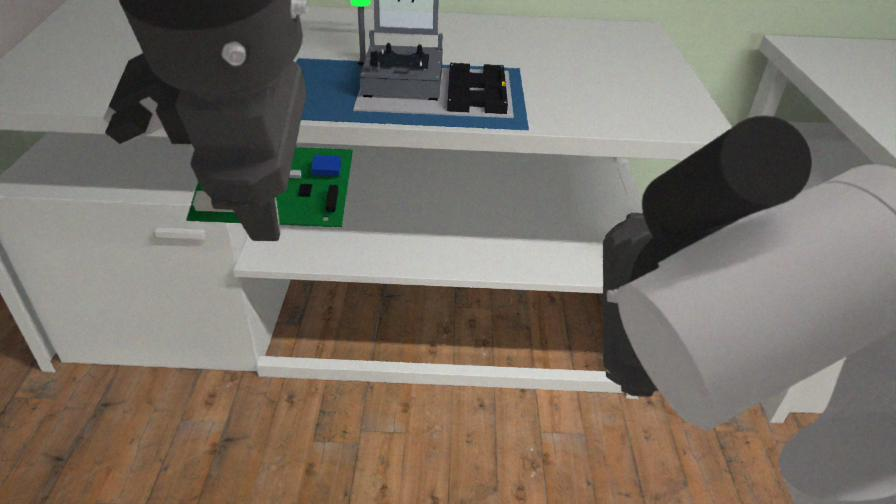

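>>> {"op": "move", "data": {
  "base": {"turn_rad_s":-0.7,"for_s":3.5},
  "cameras": []
}}

>>> {"op": "move", "data": {
  "base": {"x_m_s":0.35,"for_s":4.0},
  "cameras": []
}}

>>> {"op": "move", "data": {
  "base": {"x_m_s":0.35,"for_s":4.0},
  "cameras": []
}}

>>> {"op": "move", "data": {
  "base": {"turn_rad_s":-0.4,"for_s":1.78},
  "cameras": ["head_camera"]
}}

Scene clock: 1195.70 s.
Joint torques (N m): left_arm=[-20.47 8.22 7.48 -2.99 -0.11 -0.3 0.24] | right_arm=[-15.25 -2.47 -4.22 -6.1 0.58 -1.26 0.31]
External joint torques (N m): left_arm=[1.53 0.57 -0.87 0.09 0.29 0.19 0.26] | right_arm=[1.52 0.49 -0.12 0.97 -0.26 0.04 0.27]
Motor temperatures (°C): left_arm=[31 32 29 33 38 34 41] | right_arm=[35 33 28 33 45 36 36]
Wrist force (N): left_arm=[-4.4 0.6 -9.6] | right_arm=[-2.4 10.6 -11.0]
Wrist torque (N m): left_arm=[-0.09 -0.63 -0.25] | right_arm=[-0.07 0.58 0.47]
Wrist force, peak (N): left_arm=[-4.0 0.4 -10.1] | right_arm=[-2.4 10.9 -11.3]
move: done
base_odometry: x=-0.479 y=+0.932 heading=-0.975
lidar_m: 3.71 3.11 2.92 1.41 1.23 1.26 1.26 1.54 1.53 1.71 2.72 3.24
base_status: done (sent for 3.5 of 3.5 s)
joint_positions: torso_squat_rad=+0.000 torso_shift_rad=+0.000 torso_pitch_rad=+0.000 torso_yaw_rad=+0.000 left_shoulder_pitch_rad=-1.299 left_shoulder_roll_rad=+0.623 left_shoulder_yaw_rad=-0.571 left_elbow_rad=-1.401 left_forearm_roll_rad=+1.022 left_wrist_pitch_rad=+1.903 left_hand_roll_rad=+0.808 left_gripper_m=+0.070 right_shoulder_pitch_rad=-0.513 right_shoulder_roll_rad=-0.275 right_shoulder_yaw_rad=+0.264 right_elbow_rad=-2.113 right_forearm_roll_rad=-0.091 right_wrist_pitch_rad=+1.779 right_hand_roll_rad=-0.500 right_gripper_m=+0.099 head_pan_rad=+0.000 head_tilt_rad=+0.700
joint_status: not commanded
wheel_motors_off: 0
motor_effort: left_wheel=+4(28) right_wheel=+3(26)
contact_limits: left_gripper_m 672 mA
chest: x=-0.2281 y=-0.0008 z=+1.2899 quat_wxyz=(+1.000, +0.000, +0.000, +0.000) (m; base frame)
left_hand: x=+0.2702 y=+0.1298 z=+1.2505 quat_wxyz=(+0.988, +0.000, -0.158, -0.001) (m; base frame)
right_hand: x=+0.2400 y=-0.1499 z=+1.1627 quat_wxyz=(+0.924, +0.000, -0.383, +0.000) (m; base frame)
pictures: none
No camera images: "cameras" was empty.

Scene clock: 1201.03 s.
Joint torques (N m): left_arm=[-20.58 8.34 7.55 -2.87 -0.12 -0.44 0.26] | right_arm=[-15.24 -2.88 -4.13 -6.09 0.58 -1.36 0.32]
External joint torques (N m): left_arm=[1.43 0.69 -0.81 0.21 0.28 0.04 0.28] | right_arm=[1.53 0.08 -0.03 0.98 -0.25 -0.06 0.28]
Motor temperatures (°C): left_arm=[31 32 29 33 38 34 41] | right_arm=[35 33 28 33 45 36 36]
Wrist force (N): left_arm=[-4.0 0.4 -10.0] | right_arm=[-2.3 10.7 -11.1]
Wrist torque (N m): left_arm=[-0.06 -0.58 -0.23] | right_arm=[-0.06 0.59 0.48]
Wrist force, peak (N): left_arm=[-4.0 0.4 -10.0] | right_arm=[-2.6 10.9 -11.2]
move: done
base_odometry: x=+0.306 y=-0.227 heading=-0.975
lidar_m: 2.45 2.19 2.18 2.43 2.14 2.09 2.64 2.46 2.46 2.73 2.17 2.13
base_status: done (sent for 4 of 4 s)
joint_positions: torso_squat_rad=+0.000 torso_shift_rad=+0.000 torso_pitch_rad=+0.000 torso_yaw_rad=+0.000 left_shoulder_pitch_rad=-1.299 left_shoulder_roll_rad=+0.623 left_shoulder_yaw_rad=-0.571 left_elbow_rad=-1.401 left_forearm_roll_rad=+1.022 left_wrist_pitch_rad=+1.903 left_hand_roll_rad=+0.808 left_gripper_m=+0.070 right_shoulder_pitch_rad=-0.513 right_shoulder_roll_rad=-0.275 right_shoulder_yaw_rad=+0.264 right_elbow_rad=-2.113 right_forearm_roll_rad=-0.091 right_wrist_pitch_rad=+1.779 right_hand_roll_rad=-0.500 right_gripper_m=+0.099 head_pan_rad=+0.000 head_tilt_rad=+0.700
joint_status: not commanded
wheel_motors_off: 0
motor_effort: left_wheel=-3(30) right_wheel=+2(28)
contact_limits: left_gripper_m 672 mA
chest: x=-0.2280 y=-0.0008 z=+1.2899 quat_wxyz=(+1.000, +0.000, +0.000, +0.000) (m; base frame)
left_hand: x=+0.2702 y=+0.1298 z=+1.2505 quat_wxyz=(+0.988, +0.000, -0.158, -0.001) (m; base frame)
right_hand: x=+0.2401 y=-0.1499 z=+1.1626 quat_wxyz=(+0.924, +0.000, -0.383, +0.000) (m; base frame)
pictures: none
No camera images: "cameras" was empty.

Scene clock: 1206.37 s.
Joint torques (N m): left_arm=[-20.63 8.24 7.68 -2.95 -0.16 -0.29 0.31] | right_arm=[-15.11 -2.55 -4.16 -6.14 0.6 -1.39 0.31]
External joint torques (N m): left_arm=[1.37 0.58 -0.68 0.13 0.25 0.19 0.33] | right_arm=[1.66 0.41 -0.06 0.93 -0.23 -0.09 0.27]
Motor temperatures (°C): left_arm=[31 32 29 33 38 34 41] | right_arm=[35 33 28 33 45 36 36]
Wrist force (N): left_arm=[-3.8 0.5 -9.7] | right_arm=[-2.5 10.6 -11.2]
Wrist torque (N m): left_arm=[-0.08 -0.56 -0.24] | right_arm=[-0.06 0.58 0.48]
Wrist force, peak (N): left_arm=[-4.6 0.7 -9.8] | right_arm=[-2.3 10.9 -11.4]
move: done
base_odometry: x=+1.091 y=-1.386 heading=-0.976
lidar_m: 1.19 1.25 1.23 1.41 2.28 3.22 4.03 3.38 3.17 1.38 1.52 1.11
base_status: done (sent for 4 of 4 s)
joint_positions: torso_squat_rad=+0.000 torso_shift_rad=+0.000 torso_pitch_rad=+0.000 torso_yaw_rad=+0.000 left_shoulder_pitch_rad=-1.299 left_shoulder_roll_rad=+0.623 left_shoulder_yaw_rad=-0.571 left_elbow_rad=-1.401 left_forearm_roll_rad=+1.022 left_wrist_pitch_rad=+1.903 left_hand_roll_rad=+0.808 left_gripper_m=+0.070 right_shoulder_pitch_rad=-0.513 right_shoulder_roll_rad=-0.275 right_shoulder_yaw_rad=+0.264 right_elbow_rad=-2.113 right_forearm_roll_rad=-0.091 right_wrist_pitch_rad=+1.779 right_hand_roll_rad=-0.500 right_gripper_m=+0.099 head_pan_rad=+0.000 head_tilt_rad=+0.700
joint_status: not commanded
wheel_motors_off: 0
motor_effort: left_wheel=-4(18) right_wheel=+1(27)
contact_limits: left_gripper_m 672 mA
chest: x=-0.2280 y=-0.0008 z=+1.2899 quat_wxyz=(+1.000, +0.000, +0.000, +0.000) (m; base frame)
left_hand: x=+0.2702 y=+0.1298 z=+1.2505 quat_wxyz=(+0.988, +0.000, -0.158, -0.001) (m; base frame)
right_hand: x=+0.2401 y=-0.1499 z=+1.1626 quat_wxyz=(+0.924, +0.000, -0.383, +0.000) (m; base frame)
pictures: none
No camera images: "cameras" was empty.

Scene clock: 1209.23 s.
Joint torques (N m): left_arm=[-20.72 8.08 7.36 -2.93 -0.12 -0.27 0.27] | right_arm=[-15.21 -2.83 -4.3 -6.1 0.61 -1.39 0.32]
External joint torques (N m): left_arm=[1.28 0.43 -1 0.15 0.29 0.21 0.28] | right_arm=[1.55 0.13 -0.2 0.97 -0.22 -0.09 0.28]
Motor temperatures (°C): left_arm=[31 32 29 33 38 34 41] | right_arm=[35 33 28 33 45 36 36]
Wrist force (N): left_arm=[-4.0 0.3 -9.7] | right_arm=[-2.2 10.5 -11.2]
Wrist torque (N m): left_arm=[-0.05 -0.59 -0.25] | right_arm=[-0.05 0.60 0.48]
Wrist force, peak (N): left_arm=[-4.0 0.7 -10.0] | right_arm=[-2.4 11.1 -11.3]
move: done
base_odometry: x=+1.091 y=-1.386 heading=-1.682
lidar_m: 1.11 1.12 1.29 1.24 1.32 1.82 3.21 3.48 3.48 3.36 1.63 1.35
base_status: done (sent for 1.77 of 1.77 s)
joint_positions: torso_squat_rad=+0.000 torso_shift_rad=+0.000 torso_pitch_rad=+0.000 torso_yaw_rad=+0.000 left_shoulder_pitch_rad=-1.299 left_shoulder_roll_rad=+0.623 left_shoulder_yaw_rad=-0.571 left_elbow_rad=-1.401 left_forearm_roll_rad=+1.022 left_wrist_pitch_rad=+1.903 left_hand_roll_rad=+0.808 left_gripper_m=+0.070 right_shoulder_pitch_rad=-0.513 right_shoulder_roll_rad=-0.275 right_shoulder_yaw_rad=+0.264 right_elbow_rad=-2.113 right_forearm_roll_rad=-0.091 right_wrist_pitch_rad=+1.779 right_hand_roll_rad=-0.500 right_gripper_m=+0.099 head_pan_rad=+0.000 head_tilt_rad=+0.700
joint_status: not commanded
wheel_motors_off: 0
motor_effort: left_wheel=+1(27) right_wheel=+0(27)
contact_limits: left_gripper_m 672 mA
chest: x=-0.2280 y=-0.0007 z=+1.2899 quat_wxyz=(+1.000, +0.000, +0.000, +0.000) (m; base frame)
left_hand: x=+0.2702 y=+0.1298 z=+1.2505 quat_wxyz=(+0.988, +0.000, -0.158, -0.001) (m; base frame)
right_hand: x=+0.2401 y=-0.1499 z=+1.1626 quat_wxyz=(+0.924, +0.000, -0.383, +0.000) (m; base frame)
pictures: head_camera
camera_calibration:
head_camera: T_world_to_cam=[[0.0202117, -0.998757, 0.0455524, -0.0662502], [-0.613094, -0.0483711, -0.788527, 1.10747], [0.789751, -0.0119904, -0.61331, 1.01549], [0, 0, 0, 1]] pos_world=[-0.121661, -0.000422346, 1.49909]

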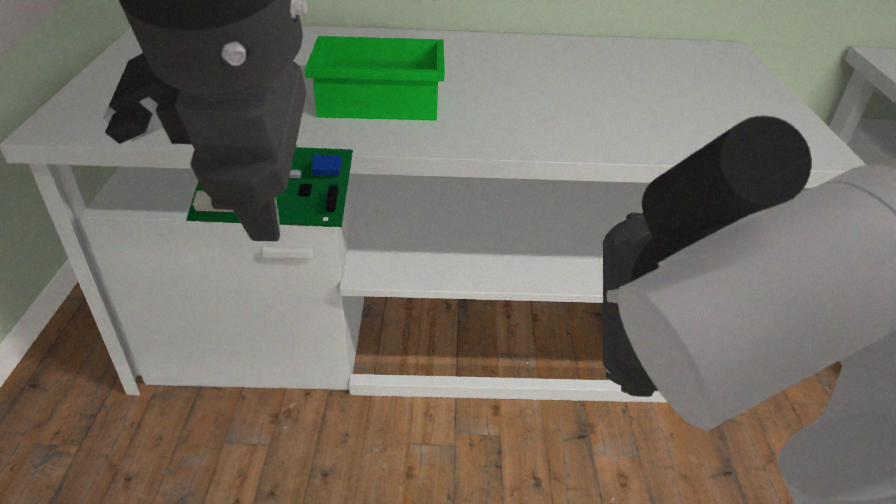

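>>> {"op": "move", "data": {
  "base": {"x_m_s":0.3,"for_s":2.4},
  "joints": {"head_tilt_rad":1.0},
  "cameras": ["head_camera"]
}}

Scene clock: 1230.67 s.
Joint torques (N m): left_arm=[-20.87 8.18 7.37 -2.94 -0.13 -0.3 0.31] | right_arm=[-15.24 -2.48 -4.31 -6.06 0.66 -1.35 0.21]
External joint torques (N m): left_arm=[1.13 0.52 -0.99 0.14 0.27 0.18 0.32] | right_arm=[1.52 0.48 -0.21 1.01 -0.18 -0.04 0.17]
Motor temperatures (°C): left_arm=[31 32 29 33 38 34 41] | right_arm=[35 33 28 33 45 36 36]
Wrist force (N): left_arm=[-4.3 0.6 -9.7] | right_arm=[-2.5 10.5 -11.0]
Wrist torque (N m): left_arm=[-0.08 -0.61 -0.24] | right_arm=[-0.04 0.58 0.48]
Wrist force, peak (N): left_arm=[-4.3 0.5 -10.0] | right_arm=[-2.1 10.7 -11.5]
move: done
base_odometry: x=+1.011 y=-2.102 heading=-1.682
lidar_m: 1.01 0.43 0.50 1.23 1.29 1.81 3.94 4.16 3.50 1.53 0.89 1.06
base_status: done (sent for 2.4 of 2.4 s)
joint_positions: torso_squat_rad=+0.000 torso_shift_rad=+0.000 torso_pitch_rad=+0.000 torso_yaw_rad=+0.000 left_shoulder_pitch_rad=-1.299 left_shoulder_roll_rad=+0.623 left_shoulder_yaw_rad=-0.571 left_elbow_rad=-1.401 left_forearm_roll_rad=+1.022 left_wrist_pitch_rad=+1.903 left_hand_roll_rad=+0.808 left_gripper_m=+0.070 right_shoulder_pitch_rad=-0.513 right_shoulder_roll_rad=-0.275 right_shoulder_yaw_rad=+0.264 right_elbow_rad=-2.113 right_forearm_roll_rad=-0.091 right_wrist_pitch_rad=+1.779 right_hand_roll_rad=-0.500 right_gripper_m=+0.099 head_pan_rad=+0.000 head_tilt_rad=+1.000
joint_status: all done
wheel_motors_off: 0
motor_effort: left_wheel=-2(31) right_wheel=+0(29)
contact_limits: left_gripper_m 672 mA
chest: x=-0.2280 y=-0.0007 z=+1.2899 quat_wxyz=(+1.000, +0.000, +0.000, +0.000) (m; base frame)
left_hand: x=+0.2702 y=+0.1298 z=+1.2505 quat_wxyz=(+0.988, +0.000, -0.158, -0.001) (m; base frame)
right_hand: x=+0.2401 y=-0.1499 z=+1.1626 quat_wxyz=(+0.924, +0.000, -0.383, +0.000) (m; base frame)
pictures: head_camera
camera_calibration:
head_camera: T_world_to_cam=[[0.0330418, -0.99875, 0.0374993, -0.0516103], [-0.818774, -0.0485662, -0.572058, 0.742615], [0.573164, -0.0118017, -0.819356, 1.27782], [0, 0, 0, 1]] pos_world=[-0.122661, -0.000399352, 1.47374]

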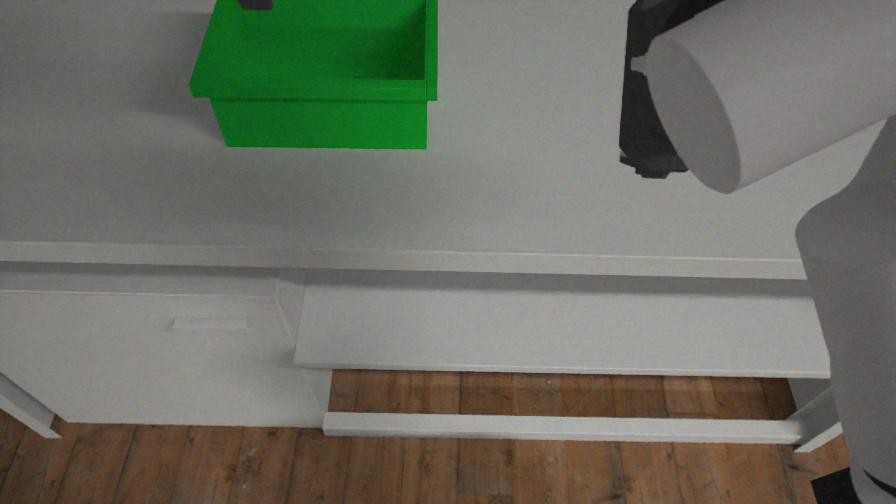

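>>> {"op": "move", "data": {
  "base": {"x_m_s": 0.1, "for_s": 1.3},
  "joints": {"head_tilt_rad": 1.1},
  "cameras": ["head_camera","left_wrist_camera"]
}}

Scene clock: 1257.10 s.
Joint torques (N m): left_arm=[-20.86 8.19 7.66 -3 -0.08 -0.33 0.25] | right_arm=[-15.44 -2.6 -4.14 -6.04 0.55 -1.37 0.28]
External joint torques (N m): left_arm=[1.14 0.53 -0.69 0.08 0.32 0.15 0.27] | right_arm=[1.33 0.36 -0.04 1.03 -0.29 -0.07 0.24]
Motor temperatures (°C): left_arm=[31 32 29 33 38 34 41] | right_arm=[35 33 28 33 45 36 36]
Wrist force (N): left_arm=[-4.0 0.3 -9.9] | right_arm=[-2.1 10.7 -11.0]
Wrist torque (N m): left_arm=[-0.06 -0.58 -0.23] | right_arm=[-0.08 0.61 0.49]
Wrist force, peak (N): left_arm=[-3.9 0.4 -10.1] | right_arm=[-2.4 10.8 -11.3]
move: done
base_odometry: x=+0.996 y=-2.231 heading=-1.683
lidar_m: 0.88 0.36 0.34 0.86 1.29 1.81 4.07 4.29 3.50 0.91 0.84 0.93
base_status: done (sent for 1.3 of 1.3 s)
joint_positions: torso_squat_rad=+0.000 torso_shift_rad=+0.000 torso_pitch_rad=+0.000 torso_yaw_rad=+0.000 left_shoulder_pitch_rad=-1.299 left_shoulder_roll_rad=+0.623 left_shoulder_yaw_rad=-0.571 left_elbow_rad=-1.401 left_forearm_roll_rad=+1.022 left_wrist_pitch_rad=+1.903 left_hand_roll_rad=+0.808 left_gripper_m=+0.070 right_shoulder_pitch_rad=-0.513 right_shoulder_roll_rad=-0.275 right_shoulder_yaw_rad=+0.264 right_elbow_rad=-2.113 right_forearm_roll_rad=-0.091 right_wrist_pitch_rad=+1.779 right_hand_roll_rad=-0.500 right_gripper_m=+0.099 head_pan_rad=+0.000 head_tilt_rad=+1.100
joint_status: all done
wheel_motors_off: 0
motor_effort: left_wheel=-6(18) right_wheel=+2(24)
contact_limits: left_gripper_m 672 mA
chest: x=-0.2279 y=-0.0007 z=+1.2899 quat_wxyz=(+1.000, +0.000, +0.000, +0.000) (m; base frame)
left_hand: x=+0.2703 y=+0.1298 z=+1.2504 quat_wxyz=(+0.988, +0.000, -0.158, -0.001) (m; base frame)
right_hand: x=+0.2401 y=-0.1499 z=+1.1626 quat_wxyz=(+0.924, +0.000, -0.383, +0.000) (m; base frame)
pictures: head_camera, left_wrist_camera
camera_calibration:
head_camera: T_world_to_cam=[[0.0367113, -0.998747, 0.0340072, -0.0456523], [-0.871801, -0.0486424, -0.487439, 0.605635], [0.488482, -0.011753, -0.872495, 1.33954], [0, 0, 0, 1]] pos_world=[-0.124675, -0.000391921, 1.46551]
left_wrist_camera: T_world_to_cam=[[0.954077, 0.0142773, 0.29922, -0.635195], [-0.134299, -0.87247, 0.469851, -0.403727], [0.267768, -0.488459, -0.830486, 1.09852], [0, 0, 0, 1]] pos_world=[0.257655, 0.193413, 1.29206]

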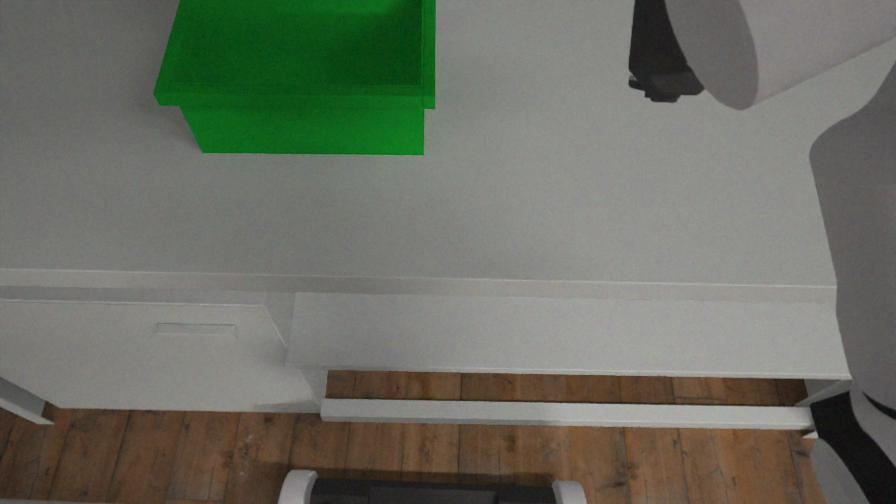

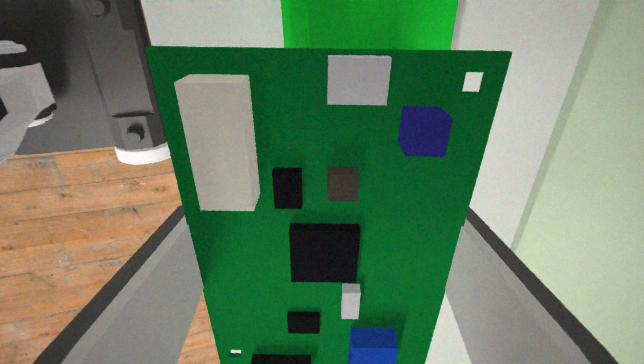

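>>> {"op": "move", "data": {
  "base": {"x_m_s": 0.05, "for_s": 0.5},
  "joints": {"torso_pitch_rad": 0.3},
  "cameras": []
}}

>>> {"op": "move", "data": {
  "target": {"side": "left", "x": 0.407, "y": 0.154, "z": 1.09, "quat_wxyz": [1,0,0,0]},
  "min_time_s": 2.5,
  "cameras": ["head_camera","left_wrist_camera"]
}}

Scene clock: 1271.53 s.
Joint torques (N m): left_arm=[-20.01 7.81 7 -4.11 0.24 -0.02 0.3] | right_arm=[-11.52 -1.89 -3.1 -7.16 0.38 -0.89 0.31]
External joint torques (N m): left_arm=[1.18 0.53 -1.02 0.52 0.24 0.06 0.3] | right_arm=[1.38 0.38 0.05 1.27 -0.28 -0.01 0.28]
Motor temperatures (°C): left_arm=[31 32 29 33 38 34 41] | right_arm=[35 33 28 33 45 36 36]
Wrist force (N): left_arm=[-2.4 0.5 -9.9] | right_arm=[-0.6 10.7 -11.9]
Wrist torque (N m): left_arm=[-0.09 -0.53 -0.27] | right_arm=[-0.06 0.71 0.50]
Wrist force, peak (N): left_arm=[-3.1 0.4 -10.5] | right_arm=[-1.0 10.8 -12.5]
move: done
base_odometry: x=+0.994 y=-2.256 heading=-1.683
lidar_m: 0.86 0.36 0.32 0.78 1.29 1.80 4.10 4.31 3.50 0.87 0.87 0.90
base_status: done (sent for 0.5 of 0.5 s)
joint_positions: torso_squat_rad=+0.000 torso_shift_rad=+0.000 torso_pitch_rad=+0.300 torso_yaw_rad=+0.000 left_shoulder_pitch_rad=-1.299 left_shoulder_roll_rad=+0.623 left_shoulder_yaw_rad=-0.571 left_elbow_rad=-1.401 left_forearm_roll_rad=+1.022 left_wrist_pitch_rad=+1.903 left_hand_roll_rad=+0.808 left_gripper_m=+0.070 right_shoulder_pitch_rad=-0.513 right_shoulder_roll_rad=-0.275 right_shoulder_yaw_rad=+0.264 right_elbow_rad=-2.113 right_forearm_roll_rad=-0.091 right_wrist_pitch_rad=+1.779 right_hand_roll_rad=-0.500 right_gripper_m=+0.099 head_pan_rad=+0.000 head_tilt_rad=+1.100
joint_status: all done
wheel_motors_off: 0
motor_effort: left_wheel=-3(19) right_wheel=+3(26)
contact_limits: left_gripper_m 672 mA
chest: x=-0.1366 y=-0.0007 z=+1.2761 quat_wxyz=(+0.989, +0.000, +0.149, +0.000) (m; base frame)
left_hand: x=+0.3277 y=+0.1299 z=+1.0912 quat_wxyz=(+1.000, +0.000, -0.008, +0.000) (m; base frame)
right_hand: x=+0.2730 y=-0.1498 z=+1.0162 quat_wxyz=(+0.971, +0.000, -0.241, +0.000) (m; base frame)
pictures: none
No camera images: "cameras" was empty.

Scene clock: 1274.37 s.
Joint torques (N m): left_arm=[-24.05 6.9 3.29 -3.89 0.06 -0.36 -0.05] | right_arm=[-11.66 -1.78 -3.29 -7.36 0.39 -0.9 0.21]
External joint torques (N m): left_arm=[0.61 -1.72 -1.48 1.3 0.04 -0.26 -0.05] | right_arm=[1.24 0.49 -0.14 1.07 -0.27 -0.02 0.18]
Motor temperatures (°C): left_arm=[31 31 29 33 38 34 41] | right_arm=[35 33 28 33 45 36 36]
Wrist force (N): left_arm=[-2.1 0.6 -10.1] | right_arm=[-0.9 10.9 -12.2]
Wrist torque (N m): left_arm=[-0.09 -0.49 -0.24] | right_arm=[-0.08 0.69 0.49]
Wrist force, peak (N): left_arm=[-2.6 0.6 -10.4] | right_arm=[-0.8 10.8 -12.5]
move: done
base_odometry: x=+0.994 y=-2.256 heading=-1.683
lidar_m: 0.85 0.36 0.33 0.78 1.29 1.81 4.10 4.32 3.50 0.88 0.87 0.89
base_status: not commanded
joint_positions: torso_squat_rad=+0.000 torso_shift_rad=+0.000 torso_pitch_rad=+0.300 torso_yaw_rad=+0.000 left_shoulder_pitch_rad=-1.573 left_shoulder_roll_rad=+0.495 left_shoulder_yaw_rad=-0.595 left_elbow_rad=-0.665 left_forearm_roll_rad=+0.952 left_wrist_pitch_rad=+1.707 left_hand_roll_rad=+0.405 left_gripper_m=+0.070 right_shoulder_pitch_rad=-0.513 right_shoulder_roll_rad=-0.275 right_shoulder_yaw_rad=+0.264 right_elbow_rad=-2.113 right_forearm_roll_rad=-0.091 right_wrist_pitch_rad=+1.779 right_hand_roll_rad=-0.500 right_gripper_m=+0.099 head_pan_rad=+0.000 head_tilt_rad=+1.100
joint_status: all done
wheel_motors_off: 0
motor_effort: left_wheel=-5(6) right_wheel=+1(4)
contact_limits: left_gripper_m 672 mA
chest: x=-0.1366 y=-0.0007 z=+1.2761 quat_wxyz=(+0.989, +0.000, +0.149, +0.000) (m; base frame)
left_hand: x=+0.4065 y=+0.1542 z=+1.0902 quat_wxyz=(+1.000, +0.000, -0.003, +0.000) (m; base frame)
left_hand_status: reached (checked arc, planned for 2.5 s): 1 mm and 0.3 deg off.
right_hand: x=+0.2730 y=-0.1498 z=+1.0162 quat_wxyz=(+0.971, +0.000, -0.241, +0.000) (m; base frame)
pictures: head_camera, left_wrist_camera
camera_calibration:
head_camera: T_world_to_cam=[[0.0453153, -0.998739, 0.0216144, -0.0315383], [-0.976875, -0.0488283, -0.208162, 0.307801], [0.208955, -0.0116817, -0.977856, 1.37914], [0, 0, 0, 1]] pos_world=[0.0139351, -0.000358511, 1.41335]
left_wrist_camera: T_world_to_cam=[[0.999846, 0.0161234, -0.00686507, -0.402785], [0.0174206, -0.871991, 0.489212, -0.371665], [0.00190145, -0.489256, -0.872138, 1.09449], [0, 0, 0, 1]] pos_world=[0.407117, 0.217891, 1.1336]

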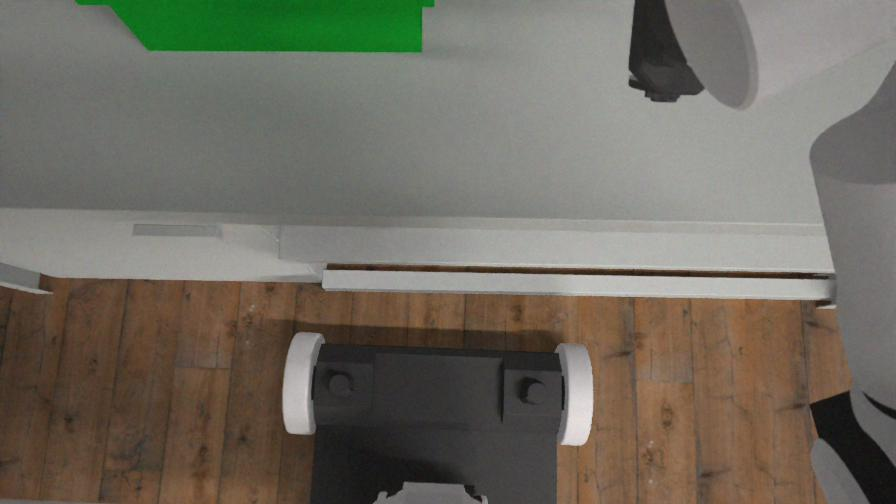

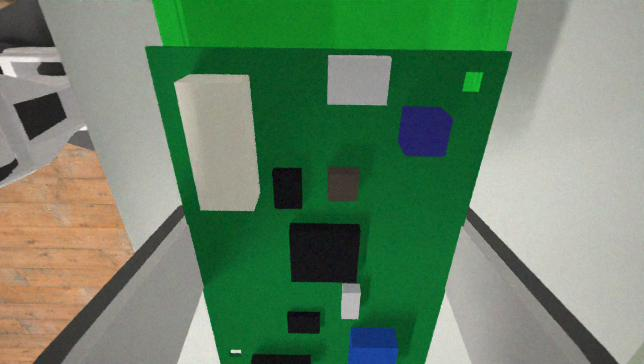

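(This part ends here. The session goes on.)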